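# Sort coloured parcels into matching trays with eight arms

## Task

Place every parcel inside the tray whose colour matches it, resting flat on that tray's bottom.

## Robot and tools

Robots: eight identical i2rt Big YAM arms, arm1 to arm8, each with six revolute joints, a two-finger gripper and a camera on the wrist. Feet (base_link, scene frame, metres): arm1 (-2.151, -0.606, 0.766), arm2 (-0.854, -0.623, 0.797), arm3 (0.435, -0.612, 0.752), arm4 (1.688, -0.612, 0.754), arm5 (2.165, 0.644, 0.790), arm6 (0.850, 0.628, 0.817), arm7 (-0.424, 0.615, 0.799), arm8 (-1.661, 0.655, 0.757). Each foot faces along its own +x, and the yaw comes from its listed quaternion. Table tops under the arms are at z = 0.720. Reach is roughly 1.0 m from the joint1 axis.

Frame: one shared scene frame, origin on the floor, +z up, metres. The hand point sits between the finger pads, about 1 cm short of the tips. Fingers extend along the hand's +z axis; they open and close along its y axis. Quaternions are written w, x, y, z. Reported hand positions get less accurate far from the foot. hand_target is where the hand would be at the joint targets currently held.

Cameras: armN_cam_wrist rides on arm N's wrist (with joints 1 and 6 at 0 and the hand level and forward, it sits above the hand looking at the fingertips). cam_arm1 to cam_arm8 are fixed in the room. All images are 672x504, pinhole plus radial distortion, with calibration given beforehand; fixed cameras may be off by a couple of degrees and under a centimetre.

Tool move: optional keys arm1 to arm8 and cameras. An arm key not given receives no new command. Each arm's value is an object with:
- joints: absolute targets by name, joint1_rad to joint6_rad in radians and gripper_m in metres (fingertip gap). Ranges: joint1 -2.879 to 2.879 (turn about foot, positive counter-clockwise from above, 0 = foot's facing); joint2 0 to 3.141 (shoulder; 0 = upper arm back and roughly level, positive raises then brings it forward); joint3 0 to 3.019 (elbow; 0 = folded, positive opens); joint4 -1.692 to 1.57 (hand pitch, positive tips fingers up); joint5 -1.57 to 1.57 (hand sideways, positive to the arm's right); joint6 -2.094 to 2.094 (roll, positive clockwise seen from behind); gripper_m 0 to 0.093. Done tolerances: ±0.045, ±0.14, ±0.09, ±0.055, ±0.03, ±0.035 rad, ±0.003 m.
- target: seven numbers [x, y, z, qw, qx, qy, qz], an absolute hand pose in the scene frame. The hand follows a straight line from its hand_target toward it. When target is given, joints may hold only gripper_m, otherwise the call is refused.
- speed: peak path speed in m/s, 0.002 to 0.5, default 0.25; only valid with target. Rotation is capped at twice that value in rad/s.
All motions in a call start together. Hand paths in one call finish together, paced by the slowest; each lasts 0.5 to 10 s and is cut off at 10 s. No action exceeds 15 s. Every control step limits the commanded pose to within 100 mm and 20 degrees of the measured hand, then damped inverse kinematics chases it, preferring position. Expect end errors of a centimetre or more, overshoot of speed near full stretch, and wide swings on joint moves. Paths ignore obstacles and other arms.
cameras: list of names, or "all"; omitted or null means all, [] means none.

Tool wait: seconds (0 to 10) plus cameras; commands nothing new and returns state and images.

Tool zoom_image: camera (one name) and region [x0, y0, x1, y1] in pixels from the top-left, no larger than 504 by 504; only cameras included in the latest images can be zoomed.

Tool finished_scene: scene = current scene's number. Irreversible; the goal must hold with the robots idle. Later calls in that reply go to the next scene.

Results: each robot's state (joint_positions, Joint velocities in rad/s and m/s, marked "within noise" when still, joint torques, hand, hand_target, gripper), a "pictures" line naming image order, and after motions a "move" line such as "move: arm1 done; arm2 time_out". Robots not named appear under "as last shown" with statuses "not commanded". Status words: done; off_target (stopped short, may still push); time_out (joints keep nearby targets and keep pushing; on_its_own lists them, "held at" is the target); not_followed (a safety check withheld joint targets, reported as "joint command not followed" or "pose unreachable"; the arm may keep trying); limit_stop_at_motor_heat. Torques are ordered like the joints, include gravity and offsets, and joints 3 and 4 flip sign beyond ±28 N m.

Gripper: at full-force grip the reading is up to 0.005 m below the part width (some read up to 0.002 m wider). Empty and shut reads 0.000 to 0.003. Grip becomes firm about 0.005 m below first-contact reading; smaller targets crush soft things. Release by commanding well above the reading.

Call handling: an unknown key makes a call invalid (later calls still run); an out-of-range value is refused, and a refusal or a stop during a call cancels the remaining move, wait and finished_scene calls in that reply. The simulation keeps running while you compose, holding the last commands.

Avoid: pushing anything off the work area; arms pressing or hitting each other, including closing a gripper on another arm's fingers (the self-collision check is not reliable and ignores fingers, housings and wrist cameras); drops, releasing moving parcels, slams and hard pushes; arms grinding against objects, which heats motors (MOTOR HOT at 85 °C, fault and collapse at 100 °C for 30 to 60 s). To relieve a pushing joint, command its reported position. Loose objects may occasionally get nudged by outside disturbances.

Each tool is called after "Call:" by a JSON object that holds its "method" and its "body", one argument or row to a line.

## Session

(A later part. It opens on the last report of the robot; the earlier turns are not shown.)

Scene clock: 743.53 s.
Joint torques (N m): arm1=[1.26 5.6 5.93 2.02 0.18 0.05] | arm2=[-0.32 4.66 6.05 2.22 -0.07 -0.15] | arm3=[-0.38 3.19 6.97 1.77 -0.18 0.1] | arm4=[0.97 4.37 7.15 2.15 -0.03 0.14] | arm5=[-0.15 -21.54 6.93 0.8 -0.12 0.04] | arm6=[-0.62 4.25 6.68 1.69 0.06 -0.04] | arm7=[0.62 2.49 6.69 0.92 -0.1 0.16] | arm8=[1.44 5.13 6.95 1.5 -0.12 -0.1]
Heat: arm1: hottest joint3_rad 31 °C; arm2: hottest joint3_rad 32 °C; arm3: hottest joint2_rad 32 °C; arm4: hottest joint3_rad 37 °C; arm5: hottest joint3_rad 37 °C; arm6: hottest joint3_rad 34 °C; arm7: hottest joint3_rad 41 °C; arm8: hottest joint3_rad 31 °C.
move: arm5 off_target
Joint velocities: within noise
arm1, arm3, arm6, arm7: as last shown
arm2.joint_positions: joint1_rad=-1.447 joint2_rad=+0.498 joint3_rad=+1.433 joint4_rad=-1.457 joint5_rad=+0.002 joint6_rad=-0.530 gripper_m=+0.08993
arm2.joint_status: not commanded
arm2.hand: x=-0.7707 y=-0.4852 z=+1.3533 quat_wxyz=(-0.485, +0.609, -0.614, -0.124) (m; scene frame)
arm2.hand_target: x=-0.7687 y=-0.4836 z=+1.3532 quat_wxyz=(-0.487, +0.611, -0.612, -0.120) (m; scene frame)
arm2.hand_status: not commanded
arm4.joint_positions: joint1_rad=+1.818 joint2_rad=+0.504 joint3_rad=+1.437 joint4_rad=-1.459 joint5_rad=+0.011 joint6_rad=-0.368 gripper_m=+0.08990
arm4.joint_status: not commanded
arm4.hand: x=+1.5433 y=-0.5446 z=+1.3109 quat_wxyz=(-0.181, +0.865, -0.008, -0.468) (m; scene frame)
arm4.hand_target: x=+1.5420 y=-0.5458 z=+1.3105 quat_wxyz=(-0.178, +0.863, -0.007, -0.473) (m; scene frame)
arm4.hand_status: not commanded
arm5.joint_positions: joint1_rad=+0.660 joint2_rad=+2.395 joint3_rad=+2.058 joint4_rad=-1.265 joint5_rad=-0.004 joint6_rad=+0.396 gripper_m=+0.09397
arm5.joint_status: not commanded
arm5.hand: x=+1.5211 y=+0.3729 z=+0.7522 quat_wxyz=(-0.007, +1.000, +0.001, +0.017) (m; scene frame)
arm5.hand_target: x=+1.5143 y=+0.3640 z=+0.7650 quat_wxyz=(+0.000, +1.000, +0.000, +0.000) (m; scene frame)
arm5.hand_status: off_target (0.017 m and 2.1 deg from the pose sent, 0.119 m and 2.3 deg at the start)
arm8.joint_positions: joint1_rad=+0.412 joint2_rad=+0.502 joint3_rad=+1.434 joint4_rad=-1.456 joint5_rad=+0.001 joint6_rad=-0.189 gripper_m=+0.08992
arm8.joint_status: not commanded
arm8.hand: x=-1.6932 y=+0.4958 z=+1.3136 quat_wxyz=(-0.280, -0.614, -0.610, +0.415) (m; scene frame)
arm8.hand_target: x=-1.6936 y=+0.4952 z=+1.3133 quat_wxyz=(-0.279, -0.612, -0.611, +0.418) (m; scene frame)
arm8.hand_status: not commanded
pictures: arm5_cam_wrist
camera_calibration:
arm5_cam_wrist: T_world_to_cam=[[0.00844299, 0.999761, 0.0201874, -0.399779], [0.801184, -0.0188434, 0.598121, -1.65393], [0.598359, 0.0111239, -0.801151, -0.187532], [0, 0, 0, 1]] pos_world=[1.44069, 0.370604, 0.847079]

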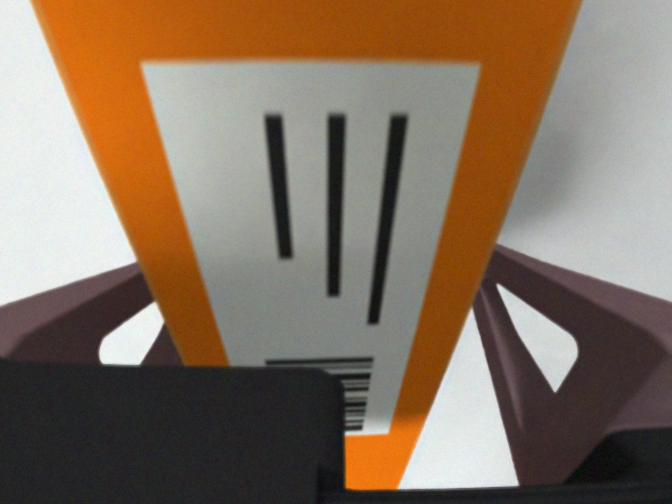

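Call:
{"method": "move", "body": {
  "arm5": {"joints":{"gripper_m":0.05}},
  "cameras": ["arm5_cam_wrist"]
}}

Call:
{"method": "move", "body": {
  "arm5": {"target":[1.518,0.37,0.88,0,1,0,0],"speed":0.2},
  "cameras": ["arm5_cam_wrist"]
}}

Scene clock: 748.73 s.
Joint torques (N m): arm1=[0.85 5.77 5.78 2.04 0.17 0.06] | arm2=[-0.32 4.72 6.05 2.24 -0.07 -0.15] | arm3=[-0.32 3.19 6.95 1.77 -0.18 0.11] | arm4=[0.97 4.37 7.15 2.14 -0.03 0.14] | arm5=[-0.85 -21.89 7.06 0.62 -0.11 0.05] | arm6=[-0.56 4.25 6.68 1.69 0.05 -0.04] | arm7=[0.44 2.55 6.65 0.95 -0.11 0.17] | arm8=[1.49 5.25 6.93 1.55 -0.11 -0.1]
Heat: arm1: hottest joint3_rad 31 °C; arm2: hottest joint3_rad 32 °C; arm3: hottest joint2_rad 32 °C; arm4: hottest joint3_rad 37 °C; arm5: hottest joint3_rad 38 °C; arm6: hottest joint3_rad 34 °C; arm7: hottest joint3_rad 41 °C; arm8: hottest joint3_rad 31 °C.
move: arm5 off_target
Joint velocities: within noise
arm1, arm2, arm3, arm4, arm6, arm8: as last shown
arm5.joint_positions: joint1_rad=+0.661 joint2_rad=+2.395 joint3_rad=+2.058 joint4_rad=-1.265 joint5_rad=-0.005 joint6_rad=+0.397 gripper_m=+0.05866
arm5.joint_status: gripper_m off_target (ended at +0.05869, target +0.05000)
arm5.hand: x=+1.5213 y=+0.3721 z=+0.7522 quat_wxyz=(-0.007, +1.000, +0.002, +0.017) (m; scene frame)
arm5.hand_target: x=+1.5143 y=+0.3641 z=+0.7650 quat_wxyz=(+0.000, +1.000, +0.000, +0.000) (m; scene frame)
arm5.hand_status: not commanded
arm7.joint_positions: joint1_rad=+2.166 joint2_rad=+0.502 joint3_rad=+1.440 joint4_rad=-1.438 joint5_rad=+0.001 joint6_rad=+0.131 gripper_m=+0.08995
arm7.joint_status: not commanded
arm7.hand: x=-0.4154 y=+0.7773 z=+1.3622 quat_wxyz=(-0.346, +0.551, -0.659, -0.377) (m; scene frame)
arm7.hand_target: x=-0.4172 y=+0.7771 z=+1.3553 quat_wxyz=(-0.336, +0.556, -0.662, -0.374) (m; scene frame)
arm7.hand_status: not commanded
pictures: arm5_cam_wrist
camera_calibration:
arm5_cam_wrist: T_world_to_cam=[[0.00773482, 0.999777, 0.0196346, -0.397399], [0.801323, -0.0179429, 0.597962, -1.65459], [0.598181, 0.0111086, -0.801284, -0.187329], [0, 0, 0, 1]] pos_world=[1.44099, 0.369704, 0.847079]

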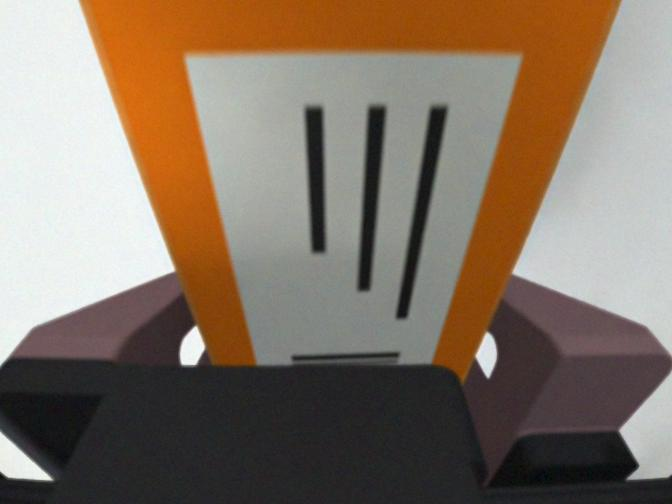

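Scene clock: 750.20 s.
Joint torques (N m): arm1=[1.14 5.77 5.9 2.04 0.18 0.06] | arm2=[-0.32 4.66 6.05 2.22 -0.07 -0.15] | arm3=[-0.26 3.25 6.95 1.78 -0.18 0.1] | arm4=[0.91 4.37 7.15 2.14 -0.03 0.14] | arm5=[-0.67 -21.01 9.66 -0.21 -0.08 0] | arm6=[-0.67 4.37 6.69 1.68 0.05 -0.04] | arm7=[0.62 2.49 6.69 0.91 -0.11 0.19] | arm8=[1.55 5.07 6.87 1.46 -0.13 -0.1]
Heat: arm1: hottest joint3_rad 31 °C; arm2: hottest joint3_rad 32 °C; arm3: hottest joint2_rad 32 °C; arm4: hottest joint3_rad 37 °C; arm5: hottest joint3_rad 38 °C; arm6: hottest joint3_rad 34 °C; arm7: hottest joint3_rad 40 °C; arm8: hottest joint3_rad 31 °C.
move: arm5 off_target
Joint velocities: within noise
arm1, arm2, arm4, arm6, arm7, arm8: as last shown
arm3.joint_positions: joint1_rad=-1.198 joint2_rad=+0.499 joint3_rad=+1.429 joint4_rad=-1.461 joint5_rad=-0.003 joint6_rad=-0.246 gripper_m=+0.08997
arm3.joint_status: not commanded
arm3.hand: x=+0.4704 y=-0.4573 z=+1.3058 quat_wxyz=(-0.428, +0.616, -0.609, -0.258) (m; scene frame)
arm3.hand_target: x=+0.4699 y=-0.4556 z=+1.3084 quat_wxyz=(-0.430, +0.612, -0.609, -0.264) (m; scene frame)
arm3.hand_status: not commanded
arm5.joint_positions: joint1_rad=+0.661 joint2_rad=+2.283 joint3_rad=+2.135 joint4_rad=-1.462 joint5_rad=-0.005 joint6_rad=+0.397 gripper_m=+0.05866
arm5.joint_status: not commanded
arm5.hand: x=+1.5301 y=+0.3753 z=+0.8571 quat_wxyz=(-0.009, +1.000, +0.002, +0.021) (m; scene frame)
arm5.hand_target: x=+1.5189 y=+0.3704 z=+0.8802 quat_wxyz=(+0.000, +1.000, +0.000, +0.000) (m; scene frame)
arm5.hand_status: off_target (0.026 m and 2.6 deg from the pose sent, 0.128 m and 2.1 deg at the start)
pictures: arm5_cam_wrist
camera_calibration:
arm5_cam_wrist: T_world_to_cam=[[0.00754802, 0.999708, 0.0229742, -0.405387], [0.796671, -0.0198975, 0.604086, -1.72166], [0.604366, 0.0137432, -0.796588, -0.12299], [0, 0, 0, 1]] pos_world=[1.44899, 0.372702, 0.95137]

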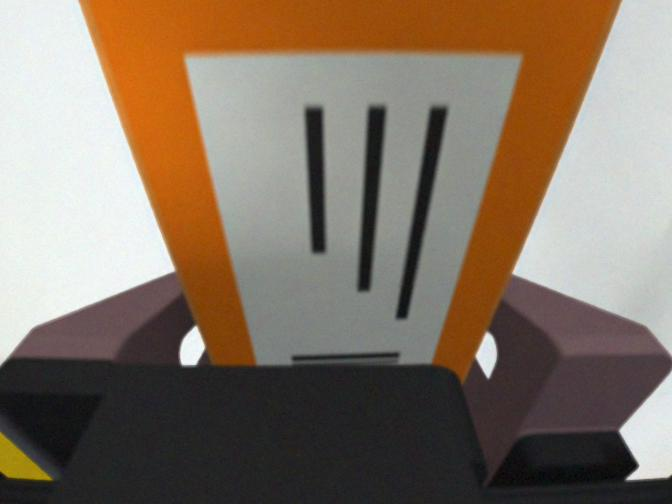

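Call:
{"method": "move", "body": {
  "arm5": {"target":[1.76,0.472,1.02,0,0.982,-0.191,0],"speed":0.45},
  "cameras": []
}}

Call:
{"method": "move", "body": {
  "arm5": {"joints":{"joint1_rad":-1.695}},
  "cameras": []
}}

Call:
{"method": "move", "body": {
  "arm5": {"target":[2.429,1.300,0.92,0,-0.504,0.864,0],"speed":0.4},
  "cameras": ["cam_arm5","arm5_cam_wrist"]
}}

Scene clock: 766.33 s.
Joint torques (N m): arm1=[1.61 5.3 5.78 1.98 0.17 0.03] | arm2=[-0.32 4.66 6.05 2.24 -0.07 -0.15] | arm3=[-0.26 3.19 6.93 1.78 -0.18 0.1] | arm4=[0.91 4.31 7.15 2.15 -0.03 0.14] | arm5=[-0.85 -10.29 7.36 -0.06 0.08 0.04] | arm6=[-0.67 4.31 6.69 1.7 0.05 -0.04] | arm7=[0.44 2.55 6.69 0.91 -0.11 0.18] | arm8=[1.44 5.07 6.9 1.48 -0.12 -0.09]
Heat: arm1: hottest joint3_rad 31 °C; arm2: hottest joint3_rad 32 °C; arm3: hottest joint2_rad 32 °C; arm4: hottest joint3_rad 37 °C; arm5: hottest joint3_rad 40 °C; arm6: hottest joint3_rad 34 °C; arm7: hottest joint3_rad 40 °C; arm8: hottest joint3_rad 31 °C.
move: arm5 done
Joint velocities: within noise
arm1, arm2, arm3, arm4, arm6, arm7, arm8: as last shown
arm5.joint_positions: joint1_rad=+0.661 joint2_rad=+1.483 joint3_rad=+1.382 joint4_rad=-1.462 joint5_rad=-0.006 joint6_rad=+0.773 gripper_m=+0.05865
arm5.joint_status: not commanded
arm5.hand: x=+1.7605 y=+0.4716 z=+1.0169 quat_wxyz=(+0.001, +0.983, -0.185, +0.000) (m; scene frame)
arm5.hand_target: x=+1.7601 y=+0.4721 z=+1.0199 quat_wxyz=(+0.000, +0.982, -0.191, +0.000) (m; scene frame)
arm5.hand_status: done (0.003 m and 0.7 deg from the pose sent, 0.298 m and 22.3 deg at the start; pose on its path clipped on 11 of 52 steps)
pictures: none
No camera images: "cameras" was empty.

Scene clock: 768.53 s.
Joint torques (N m): arm1=[0.97 5.36 5.9 2.02 0.17 0.03] | arm2=[-0.32 4.66 6.05 2.22 -0.07 -0.15] | arm3=[-0.26 3.19 6.94 1.8 -0.18 0.1] | arm4=[0.91 4.37 7.15 2.14 -0.03 0.14] | arm5=[-2.02 -11.69 7.21 -0.14 -0.09 0.06] | arm6=[-0.62 4.31 6.68 1.69 0.05 -0.03] | arm7=[0.5 2.55 6.67 0.94 -0.13 0.17] | arm8=[1.49 5.13 6.93 1.51 -0.12 -0.09]
Heat: arm1: hottest joint3_rad 31 °C; arm2: hottest joint3_rad 32 °C; arm3: hottest joint2_rad 32 °C; arm4: hottest joint3_rad 37 °C; arm5: hottest joint3_rad 39 °C; arm6: hottest joint3_rad 34 °C; arm7: hottest joint3_rad 40 °C; arm8: hottest joint3_rad 31 °C.
move: arm5 done
Joint velocities: within noise
arm1, arm2, arm3, arm4, arm6, arm7, arm8: as last shown
arm5.joint_positions: joint1_rad=-1.696 joint2_rad=+1.506 joint3_rad=+1.382 joint4_rad=-1.462 joint5_rad=-0.003 joint6_rad=+0.774 gripper_m=+0.05863
arm5.joint_status: all done
arm5.hand: x=+2.3296 y=+1.0507 z=+1.0130 quat_wxyz=(+0.003, +0.204, -0.979, +0.003) (m; scene frame)
arm5.hand_target: x=+2.3283 y=+1.0491 z=+1.0255 quat_wxyz=(-0.002, +0.200, -0.980, -0.006) (m; scene frame)
arm5.hand_status: not commanded
pictures: none
No camera images: "cameras" was empty.

Scene clock: 770.70 s.
Joint torques (N m): arm1=[1.08 5.25 5.9 2.03 0.18 0.03] | arm2=[-0.32 4.72 6.05 2.24 -0.07 -0.15] | arm3=[-0.26 3.14 6.95 1.8 -0.18 0.1] | arm4=[0.91 4.31 7.15 2.15 -0.03 0.14] | arm5=[-0.85 -20.07 10.28 -0.03 -0.25 -0.11] | arm6=[-0.56 4.31 6.68 1.68 0.05 -0.04] | arm7=[0.62 2.55 6.69 0.9 -0.12 0.18] | arm8=[1.73 5.19 6.9 1.43 -0.12 -0.08]
Heat: arm1: hottest joint3_rad 31 °C; arm2: hottest joint3_rad 32 °C; arm3: hottest joint2_rad 32 °C; arm4: hottest joint3_rad 37 °C; arm5: hottest joint3_rad 39 °C; arm6: hottest joint3_rad 34 °C; arm7: hottest joint3_rad 40 °C; arm8: hottest joint3_rad 31 °C.
move: arm5 off_target
Joint velocities: within noise
arm1.joint_positions: joint1_rad=-1.538 joint2_rad=+0.498 joint3_rad=+1.438 joint4_rad=-1.459 joint5_rad=+0.004 joint6_rad=+0.203 gripper_m=+0.08989
arm1.joint_status: not commanded
arm1.hand: x=-2.2155 y=-0.7483 z=+1.3246 quat_wxyz=(-0.323, -0.763, -0.402, +0.389) (m; scene frame)
arm1.hand_target: x=-2.2172 y=-0.7512 z=+1.3229 quat_wxyz=(-0.323, -0.765, -0.399, +0.388) (m; scene frame)
arm1.hand_status: not commanded
arm2, arm3, arm4, arm6, arm7, arm8: as last shown
arm5.joint_positions: joint1_rad=-1.696 joint2_rad=+2.304 joint3_rad=+2.269 joint4_rad=-1.580 joint5_rad=+0.001 joint6_rad=+0.142 gripper_m=+0.05865
arm5.joint_status: not commanded
arm5.hand: x=+2.4272 y=+1.2883 z=+0.9024 quat_wxyz=(+0.014, +0.498, -0.867, +0.013) (m; scene frame)
arm5.hand_target: x=+2.4285 y=+1.2992 z=+0.9201 quat_wxyz=(-0.001, +0.504, -0.864, +0.000) (m; scene frame)
arm5.hand_status: off_target (0.021 m and 2.3 deg from the pose sent, 0.284 m and 37.0 deg at the start)
pictures: arm5_cam_wrist, cam_arm5
camera_calibration:
arm5_cam_wrist: T_world_to_cam=[[0.858064, -0.513362, 0.0136413, -1.43255], [-0.417397, -0.681695, 0.600893, 1.35664], [-0.299176, -0.521298, -0.799213, 2.24313], [0, 0, 0, 1]] pos_world=[2.46656, 1.35874, 0.99708]

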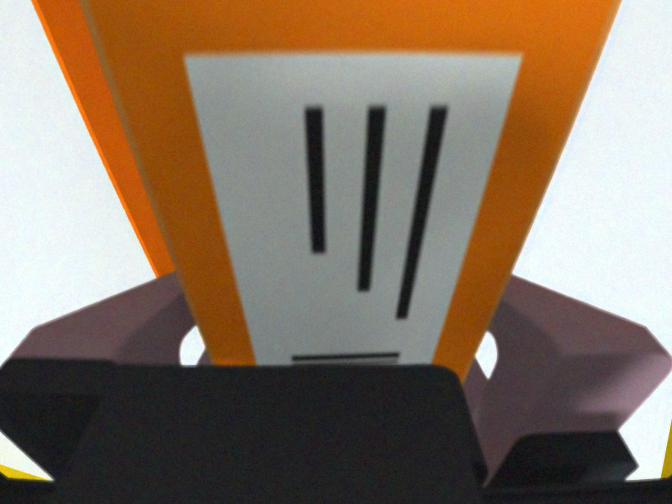

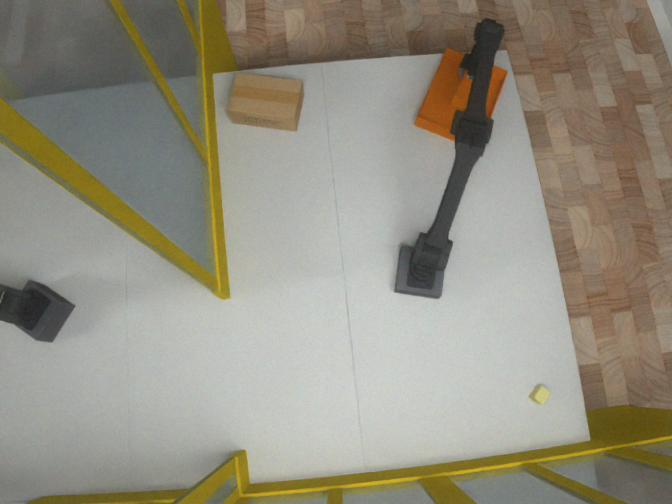

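Call:
{"method": "move", "body": {
  "arm5": {"target":[2.416,1.306,0.83,0,-0.504,0.864,0],"speed":0.15},
  "cameras": ["cam_arm5","arm5_cam_wrist"]
}}

Call:
{"method": "zoom_image", "body": {
  "camera": "cam_arm5",
  "region": [390, 10, 550, 160]
}}

Scene clock: 795.50 s.
Joint torques (N m): arm1=[1.14 5.19 5.85 2 0.18 0.05] | arm2=[-0.32 4.66 6.05 2.22 -0.07 -0.16] | arm3=[-0.32 3.14 6.94 1.78 -0.19 0.11] | arm4=[0.97 4.37 7.15 2.14 -0.03 0.13] | arm5=[-0.73 -21.25 7.38 0.7 -0.19 0.02] | arm6=[-0.67 4.37 6.68 1.69 0.05 -0.04] | arm7=[0.56 2.61 6.68 0.92 -0.12 0.18] | arm8=[1.73 4.89 6.93 1.46 -0.13 -0.11]
Heat: arm1: hottest joint3_rad 31 °C; arm2: hottest joint3_rad 32 °C; arm3: hottest joint2_rad 31 °C; arm4: hottest joint3_rad 37 °C; arm5: hottest joint3_rad 41 °C; arm6: hottest joint3_rad 33 °C; arm7: hottest joint3_rad 39 °C; arm8: hottest joint3_rad 31 °C.
move: arm5 off_target
Joint velocities: within noise
arm1, arm2, arm3, arm4, arm7, arm8: as last shown
arm5.joint_positions: joint1_rad=-1.676 joint2_rad=+2.355 joint3_rad=+2.140 joint4_rad=-1.397 joint5_rad=+0.000 joint6_rad=+0.142 gripper_m=+0.05865
arm5.joint_status: not commanded
arm5.hand: x=+2.4161 y=+1.2978 z=+0.8191 quat_wxyz=(+0.012, +0.507, -0.862, +0.011) (m; scene frame)
arm5.hand_target: x=+2.4160 y=+1.3057 z=+0.8303 quat_wxyz=(+0.000, +0.504, -0.864, +0.000) (m; scene frame)
arm5.hand_status: off_target (0.014 m and 1.9 deg from the pose sent, 0.075 m and 2.3 deg at the start)
arm6.joint_positions: joint1_rad=+0.243 joint2_rad=+0.502 joint3_rad=+1.429 joint4_rad=-1.457 joint5_rad=-0.001 joint6_rad=-0.377 gripper_m=+0.08988
arm6.joint_status: not commanded
arm6.hand: x=+1.0030 y=+0.5680 z=+1.3704 quat_wxyz=(-0.462, +0.001, -0.868, +0.182) (m; scene frame)
arm6.hand_target: x=+1.0027 y=+0.5679 z=+1.3728 quat_wxyz=(-0.467, +0.000, -0.865, +0.184) (m; scene frame)
arm6.hand_status: not commanded
pictures: arm5_cam_wrist, cam_arm5
camera_calibration:
arm5_cam_wrist: T_world_to_cam=[[0.868236, -0.496, 0.0122334, -1.46294], [-0.404226, -0.69286, 0.597115, 1.3944], [-0.287693, -0.523382, -0.802062, 2.15545], [0, 0, 0, 1]] pos_world=[2.45394, 1.36863, 0.914086]

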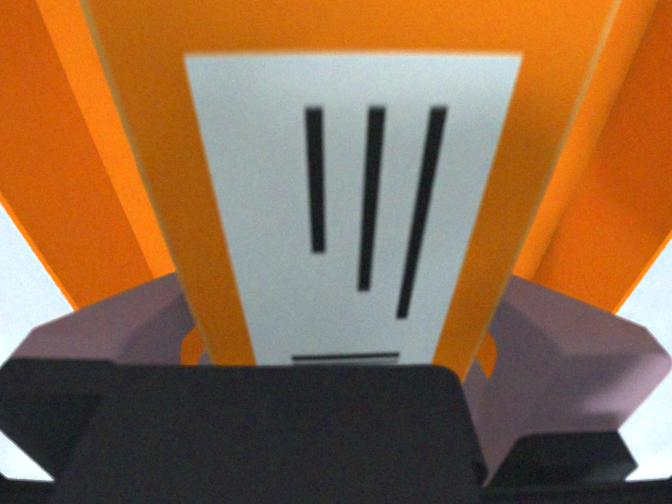

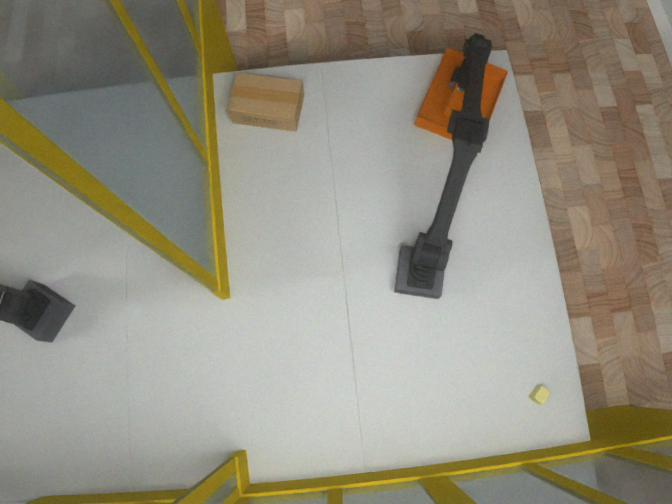

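Scaled by 3.150.

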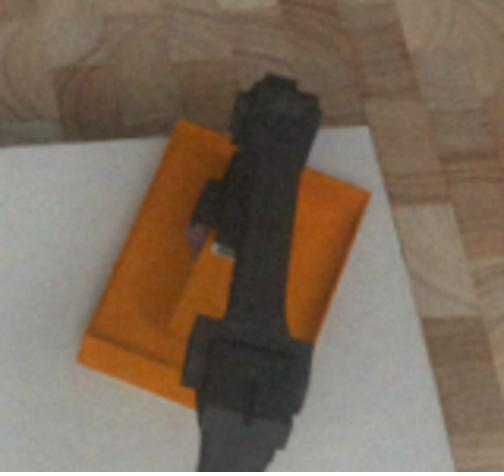

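Call:
{"method": "move", "body": {
  "arm5": {"target":[2.42,1.314,0.775,0,-0.504,0.864,0],"speed":0.12},
  "cameras": ["cam_arm5"]
}}

Call:
{"method": "zoom_image", "body": {
  "camera": "cam_arm5",
  "region": [390, 10, 550, 160]
}}

Scene clock: 804.67 s.
Joint torques (N m): arm1=[1.14 5.3 5.91 2.07 0.2 0.03] | arm2=[-0.32 4.72 6.05 2.24 -0.07 -0.15] | arm3=[-0.21 3.14 6.97 1.78 -0.18 0.1] | arm4=[0.97 4.37 7.15 2.15 -0.03 0.14] | arm5=[-1.03 -22.12 7.34 0.59 -0.22 0.05] | arm6=[-0.67 4.37 6.67 1.68 0.05 -0.04] | arm7=[0.44 2.49 6.69 0.92 -0.12 0.19] | arm8=[1.49 5.07 6.94 1.55 -0.13 -0.1]
Heat: arm1: hottest joint3_rad 31 °C; arm2: hottest joint3_rad 32 °C; arm3: hottest joint2_rad 31 °C; arm4: hottest joint3_rad 37 °C; arm5: hottest joint3_rad 40 °C; arm6: hottest joint3_rad 33 °C; arm7: hottest joint3_rad 39 °C; arm8: hottest joint3_rad 31 °C.
move: arm5 off_target
Joint velocities: within noise
arm1, arm2, arm3, arm4, arm6, arm7, arm8: as last shown
arm5.joint_positions: joint1_rad=-1.676 joint2_rad=+2.432 joint3_rad=+2.131 joint4_rad=-1.313 joint5_rad=+0.000 joint6_rad=+0.142 gripper_m=+0.05865
arm5.joint_status: not commanded
arm5.hand: x=+2.4188 y=+1.3048 z=+0.7624 quat_wxyz=(+0.013, +0.507, -0.862, +0.012) (m; scene frame)
arm5.hand_target: x=+2.4200 y=+1.3137 z=+0.7751 quat_wxyz=(+0.000, +0.504, -0.864, +0.000) (m; scene frame)
arm5.hand_status: off_target (0.016 m and 2.1 deg from the pose sent, 0.047 m and 1.9 deg at the start)
pictures: cam_arm5

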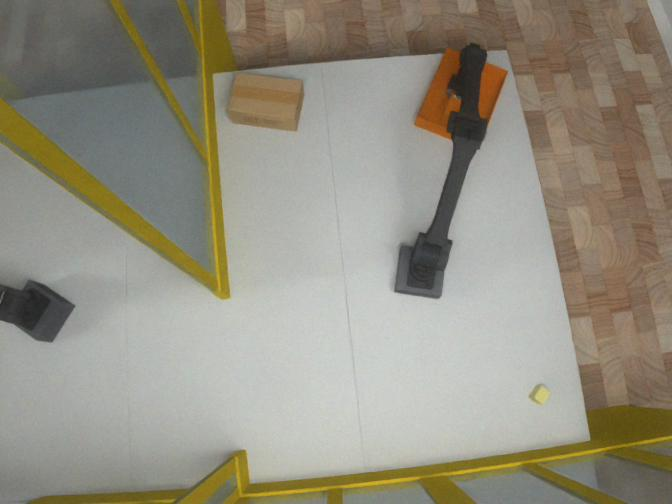

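Scaled by 3.150.

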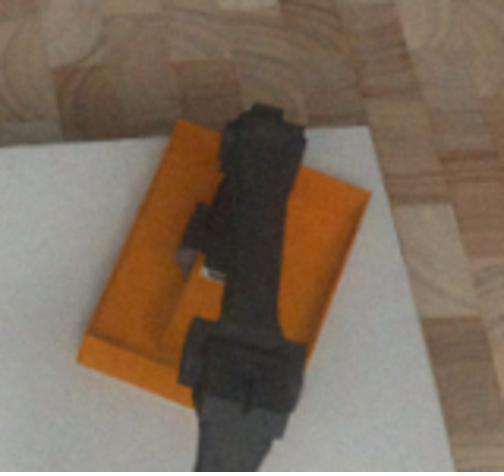

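Call:
{"method": "move", "body": {
  "arm5": {"target":[2.424,1.32,0.74,0,-0.504,0.864,0],"speed":0.1},
  "cameras": []
}}

Scene clock: 809.20 s.
Joint torques (N m): arm1=[0.97 5.25 5.91 2 0.17 0.06] | arm2=[-0.32 4.66 6.05 2.24 -0.07 -0.15] | arm3=[-0.26 3.19 6.95 1.81 -0.18 0.09] | arm4=[0.97 4.37 7.15 2.17 -0.03 0.14] | arm5=[-0.79 -18.26 8.03 1.4 -0.21 0.01] | arm6=[-0.62 4.37 6.68 1.7 0.06 -0.04] | arm7=[0.5 2.49 6.68 0.96 -0.11 0.17] | arm8=[1.61 5.07 6.91 1.47 -0.11 -0.09]
Heat: arm1: hottest joint3_rad 31 °C; arm2: hottest joint3_rad 32 °C; arm3: hottest joint2_rad 31 °C; arm4: hottest joint3_rad 37 °C; arm5: hottest joint3_rad 40 °C; arm6: hottest joint3_rad 33 °C; arm7: hottest joint3_rad 39 °C; arm8: hottest joint3_rad 31 °C.
move: arm5 off_target
Joint velocities: within noise
arm1, arm3, arm6, arm7: as last shown
arm2.joint_positions: joint1_rad=-1.447 joint2_rad=+0.498 joint3_rad=+1.433 joint4_rad=-1.457 joint5_rad=+0.002 joint6_rad=-0.530 gripper_m=+0.08993
arm2.joint_status: not commanded
arm2.hand: x=-0.7707 y=-0.4852 z=+1.3533 quat_wxyz=(-0.485, +0.609, -0.614, -0.124) (m; scene frame)
arm2.hand_target: x=-0.7687 y=-0.4836 z=+1.3532 quat_wxyz=(-0.487, +0.611, -0.612, -0.120) (m; scene frame)
arm2.hand_status: not commanded
arm4.joint_positions: joint1_rad=+1.818 joint2_rad=+0.504 joint3_rad=+1.437 joint4_rad=-1.459 joint5_rad=+0.011 joint6_rad=-0.368 gripper_m=+0.08990
arm4.joint_status: not commanded
arm4.hand: x=+1.5433 y=-0.5446 z=+1.3109 quat_wxyz=(-0.181, +0.865, -0.008, -0.468) (m; scene frame)
arm4.hand_target: x=+1.5420 y=-0.5458 z=+1.3105 quat_wxyz=(-0.178, +0.863, -0.007, -0.473) (m; scene frame)
arm4.hand_status: not commanded
arm5.joint_positions: joint1_rad=-1.676 joint2_rad=+2.443 joint3_rad=+2.131 joint4_rad=-1.286 joint5_rad=+0.000 joint6_rad=+0.142 gripper_m=+0.05865
arm5.joint_status: not commanded
arm5.hand: x=+2.4205 y=+1.3092 z=+0.7546 quat_wxyz=(+0.007, +0.507, -0.862, +0.007) (m; scene frame)
arm5.hand_target: x=+2.4237 y=+1.3192 z=+0.7404 quat_wxyz=(+0.000, +0.504, -0.864, +0.000) (m; scene frame)
arm5.hand_status: off_target (0.018 m and 1.2 deg from the pose sent, 0.028 m and 2.1 deg at the start)
arm8.joint_positions: joint1_rad=+0.412 joint2_rad=+0.502 joint3_rad=+1.434 joint4_rad=-1.456 joint5_rad=+0.001 joint6_rad=-0.189 gripper_m=+0.08992
arm8.joint_status: not commanded
arm8.hand: x=-1.6932 y=+0.4958 z=+1.3136 quat_wxyz=(-0.280, -0.614, -0.610, +0.415) (m; scene frame)
arm8.hand_target: x=-1.6936 y=+0.4952 z=+1.3133 quat_wxyz=(-0.279, -0.612, -0.611, +0.418) (m; scene frame)
arm8.hand_status: not commanded
pictures: none
No camera images: "cameras" was empty.

At floor (grip z .752).

Call:
{"method": "move", "body": {
  "arm5": {"joints":{"gripper_m":0.09}},
  "cameras": ["arm5_cam_wrist"]
}}

Call:
{"method": "move", "body": {
  "arm5": {"target":[2.422,1.310,0.9,0,-0.504,0.864,0],"speed":0.2},
  "cameras": ["arm5_cam_wrist"]
}}

Call:
{"method": "move", "body": {
  "arm5": {"joints":{"joint2_rad":0.5,"joint3_rad":1.43,"joint4_rad":-1.45}},
  "cameras": ["cam_arm5","cam_arm7","cam_arm1"]
}}

Call:
{"method": "zoom_image", "body": {
  "camera": "cam_arm5",
  "region": [390, 10, 550, 160]
}}

Call:
{"method": "zoom_image", "body": {
  "camera": "cam_arm1",
  "region": [90, 310, 250, 480]
}}

Scene clock: 819.13 s.
Joint torques (N m): arm1=[1.38 5.25 5.96 2.04 0.17 0.07] | arm2=[-0.32 4.72 6.05 2.22 -0.07 -0.15] | arm3=[-0.32 3.19 6.98 1.78 -0.18 0.11] | arm4=[0.91 4.37 7.15 2.14 -0.03 0.13] | arm5=[-0.38 -18.96 8.05 0.66 -0.21 -0.01] | arm6=[-0.67 4.31 6.68 1.69 0.05 -0.04] | arm7=[0.56 2.49 6.67 0.94 -0.12 0.18] | arm8=[1.79 4.84 6.91 1.54 -0.14 -0.09]
Heat: arm1: hottest joint3_rad 31 °C; arm2: hottest joint3_rad 32 °C; arm3: hottest joint2_rad 31 °C; arm4: hottest joint3_rad 37 °C; arm5: hottest joint3_rad 40 °C; arm6: hottest joint3_rad 33 °C; arm7: hottest joint3_rad 39 °C; arm8: hottest joint3_rad 31 °C.
move: arm5 done
Joint velocities: within noise
arm1, arm2, arm3, arm4, arm6, arm8: as last shown
arm5.joint_positions: joint1_rad=-1.682 joint2_rad=+2.447 joint3_rad=+2.132 joint4_rad=-1.271 joint5_rad=+0.000 joint6_rad=+0.142 gripper_m=+0.08982
arm5.joint_status: all done
arm5.hand: x=+2.4251 y=+1.3108 z=+0.7516 quat_wxyz=(+0.003, +0.504, -0.863, +0.003) (m; scene frame)
arm5.hand_target: x=+2.4238 y=+1.3192 z=+0.7404 quat_wxyz=(+0.000, +0.504, -0.864, +0.000) (m; scene frame)
arm5.hand_status: not commanded
arm7.joint_positions: joint1_rad=+2.166 joint2_rad=+0.502 joint3_rad=+1.440 joint4_rad=-1.438 joint5_rad=+0.001 joint6_rad=+0.131 gripper_m=+0.08995
arm7.joint_status: not commanded
arm7.hand: x=-0.4154 y=+0.7773 z=+1.3622 quat_wxyz=(-0.346, +0.551, -0.659, -0.377) (m; scene frame)
arm7.hand_target: x=-0.4172 y=+0.7771 z=+1.3553 quat_wxyz=(-0.336, +0.556, -0.662, -0.374) (m; scene frame)
arm7.hand_status: not commanded
pictures: arm5_cam_wrist
camera_calibration:
arm5_cam_wrist: T_world_to_cam=[[0.865501, -0.500847, 0.00777884, -1.44715], [-0.412721, -0.70424, 0.577673, 1.49749], [-0.283848, -0.503187, -0.816231, 2.08558], [0, 0, 0, 1]] pos_world=[2.46254, 1.37923, 0.84851]

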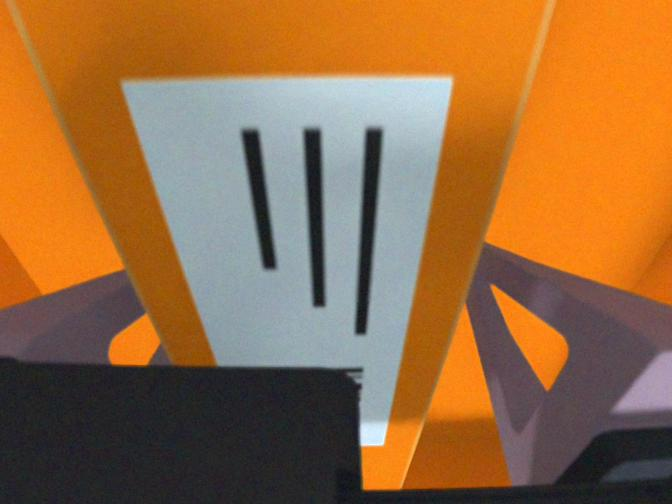

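Scene clock: 820.83 s.
Joint torques (N m): arm1=[1.44 5.6 5.87 2.03 0.18 0.06] | arm2=[-0.32 4.66 6.05 2.22 -0.07 -0.15] | arm3=[-0.26 3.19 6.94 1.78 -0.18 0.1] | arm4=[0.91 4.37 7.15 2.15 -0.03 0.14] | arm5=[-0.44 -20.25 9.85 -0.12 -0.15 -0.01] | arm6=[-0.62 4.31 6.68 1.69 0.05 -0.04] | arm7=[0.62 2.49 6.69 0.85 -0.11 0.17] | arm8=[1.49 4.95 6.87 1.48 -0.11 -0.09]
Heat: arm1: hottest joint3_rad 31 °C; arm2: hottest joint3_rad 32 °C; arm3: hottest joint2_rad 31 °C; arm4: hottest joint3_rad 37 °C; arm5: hottest joint3_rad 40 °C; arm6: hottest joint3_rad 33 °C; arm7: hottest joint3_rad 39 °C; arm8: hottest joint3_rad 31 °C.
move: arm5 off_target
Joint velocities: within noise
arm1, arm2, arm4, arm6, arm7, arm8: as last shown
arm3.joint_positions: joint1_rad=-1.198 joint2_rad=+0.499 joint3_rad=+1.429 joint4_rad=-1.461 joint5_rad=-0.003 joint6_rad=-0.246 gripper_m=+0.08997
arm3.joint_status: not commanded
arm3.hand: x=+0.4704 y=-0.4573 z=+1.3058 quat_wxyz=(-0.428, +0.616, -0.609, -0.258) (m; scene frame)
arm3.hand_target: x=+0.4699 y=-0.4556 z=+1.3084 quat_wxyz=(-0.430, +0.612, -0.609, -0.264) (m; scene frame)
arm3.hand_status: not commanded
arm5.joint_positions: joint1_rad=-1.682 joint2_rad=+2.333 joint3_rad=+2.273 joint4_rad=-1.552 joint5_rad=-0.001 joint6_rad=+0.142 gripper_m=+0.08989
arm5.joint_status: not commanded
arm5.hand: x=+2.4202 y=+1.2989 z=+0.8843 quat_wxyz=(+0.013, +0.504, -0.863, +0.011) (m; scene frame)
arm5.hand_target: x=+2.4218 y=+1.3093 z=+0.9000 quat_wxyz=(+0.000, +0.504, -0.864, +0.000) (m; scene frame)
arm5.hand_status: off_target (0.019 m and 1.9 deg from the pose sent, 0.148 m and 0.5 deg at the start)
pictures: arm5_cam_wrist
camera_calibration:
arm5_cam_wrist: T_world_to_cam=[[0.865409, -0.500941, 0.0112046, -1.45257], [-0.407362, -0.690373, 0.597864, 1.36153], [-0.291759, -0.521962, -0.801519, 2.21706], [0, 0, 0, 1]] pos_world=[2.45855, 1.36954, 0.979285]

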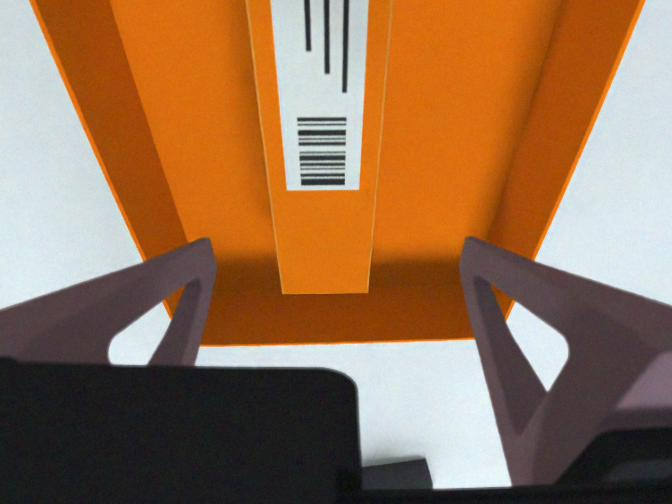

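Scene clock: 823.00 s.
Joint torques (N m): arm1=[1.26 5.19 5.94 2.03 0.19 0.05] | arm2=[-0.32 4.72 6.05 2.24 -0.07 -0.15] | arm3=[-0.32 3.19 6.91 1.77 -0.18 0.1] | arm4=[0.97 4.37 7.15 2.15 -0.03 0.13] | arm5=[-0.38 5.19 5.35 2 -0.17 -0.02] | arm6=[-0.62 4.25 6.71 1.69 0.05 -0.04] | arm7=[0.44 2.61 6.71 0.96 -0.12 0.17] | arm8=[1.38 5.07 6.91 1.46 -0.13 -0.1]
Heat: arm1: hottest joint3_rad 31 °C; arm2: hottest joint3_rad 32 °C; arm3: hottest joint2_rad 31 °C; arm4: hottest joint3_rad 37 °C; arm5: hottest joint3_rad 40 °C; arm6: hottest joint3_rad 33 °C; arm7: hottest joint3_rad 39 °C; arm8: hottest joint3_rad 31 °C.
move: arm5 done
Joint velocities: within noise
arm1, arm2, arm3, arm4, arm6, arm7, arm8: as last shown
arm5.joint_positions: joint1_rad=-1.682 joint2_rad=+0.495 joint3_rad=+1.426 joint4_rad=-1.459 joint5_rad=-0.001 joint6_rad=+0.142 gripper_m=+0.08989
arm5.joint_status: all done
arm5.hand: x=+2.2215 y=+0.7908 z=+1.3441 quat_wxyz=(-0.393, +0.437, -0.747, -0.311) (m; scene frame)
arm5.hand_target: x=+2.2218 y=+0.7933 z=+1.3470 quat_wxyz=(-0.394, +0.436, -0.745, -0.315) (m; scene frame)
arm5.hand_status: not commanded
pictures: cam_arm1, cam_arm5, cam_arm7

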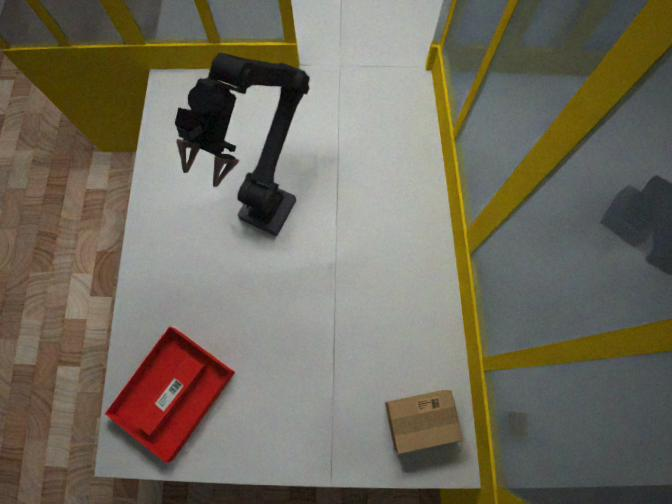

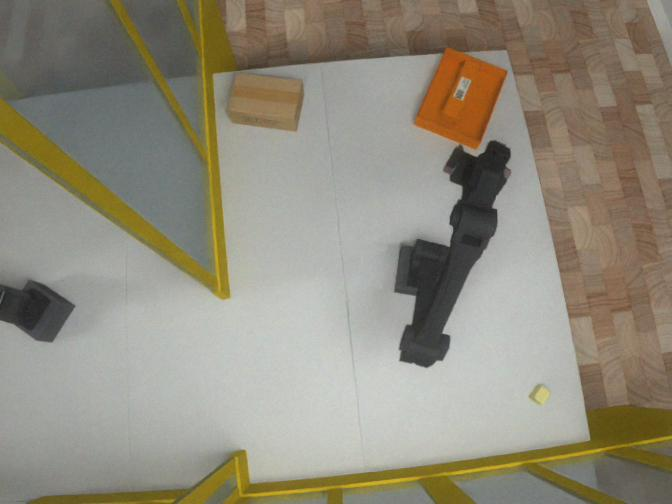

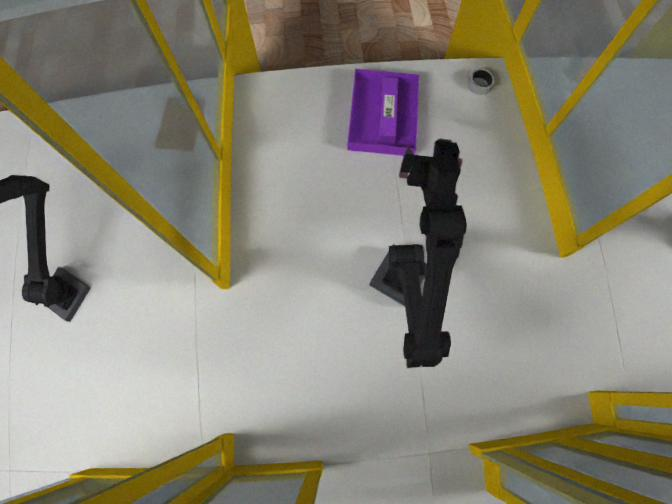

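Scaled by 3.150.

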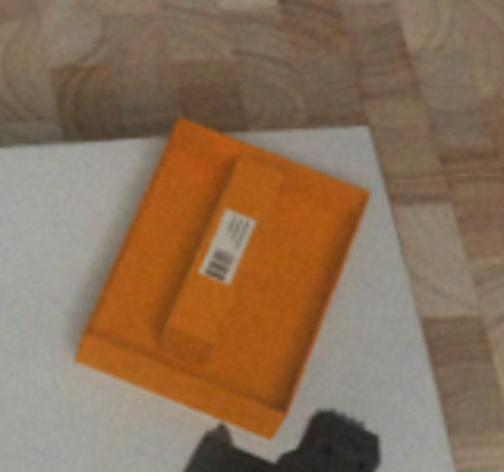

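Scaled by 2.965.

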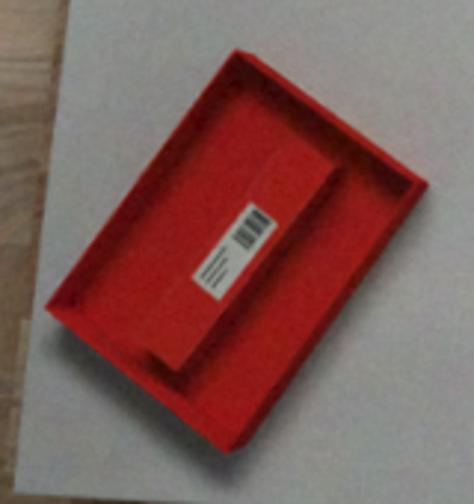

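Call:
{"method": "finished_scene", "body": {
  "scene": 1
}}

The scene is finished: the task was done.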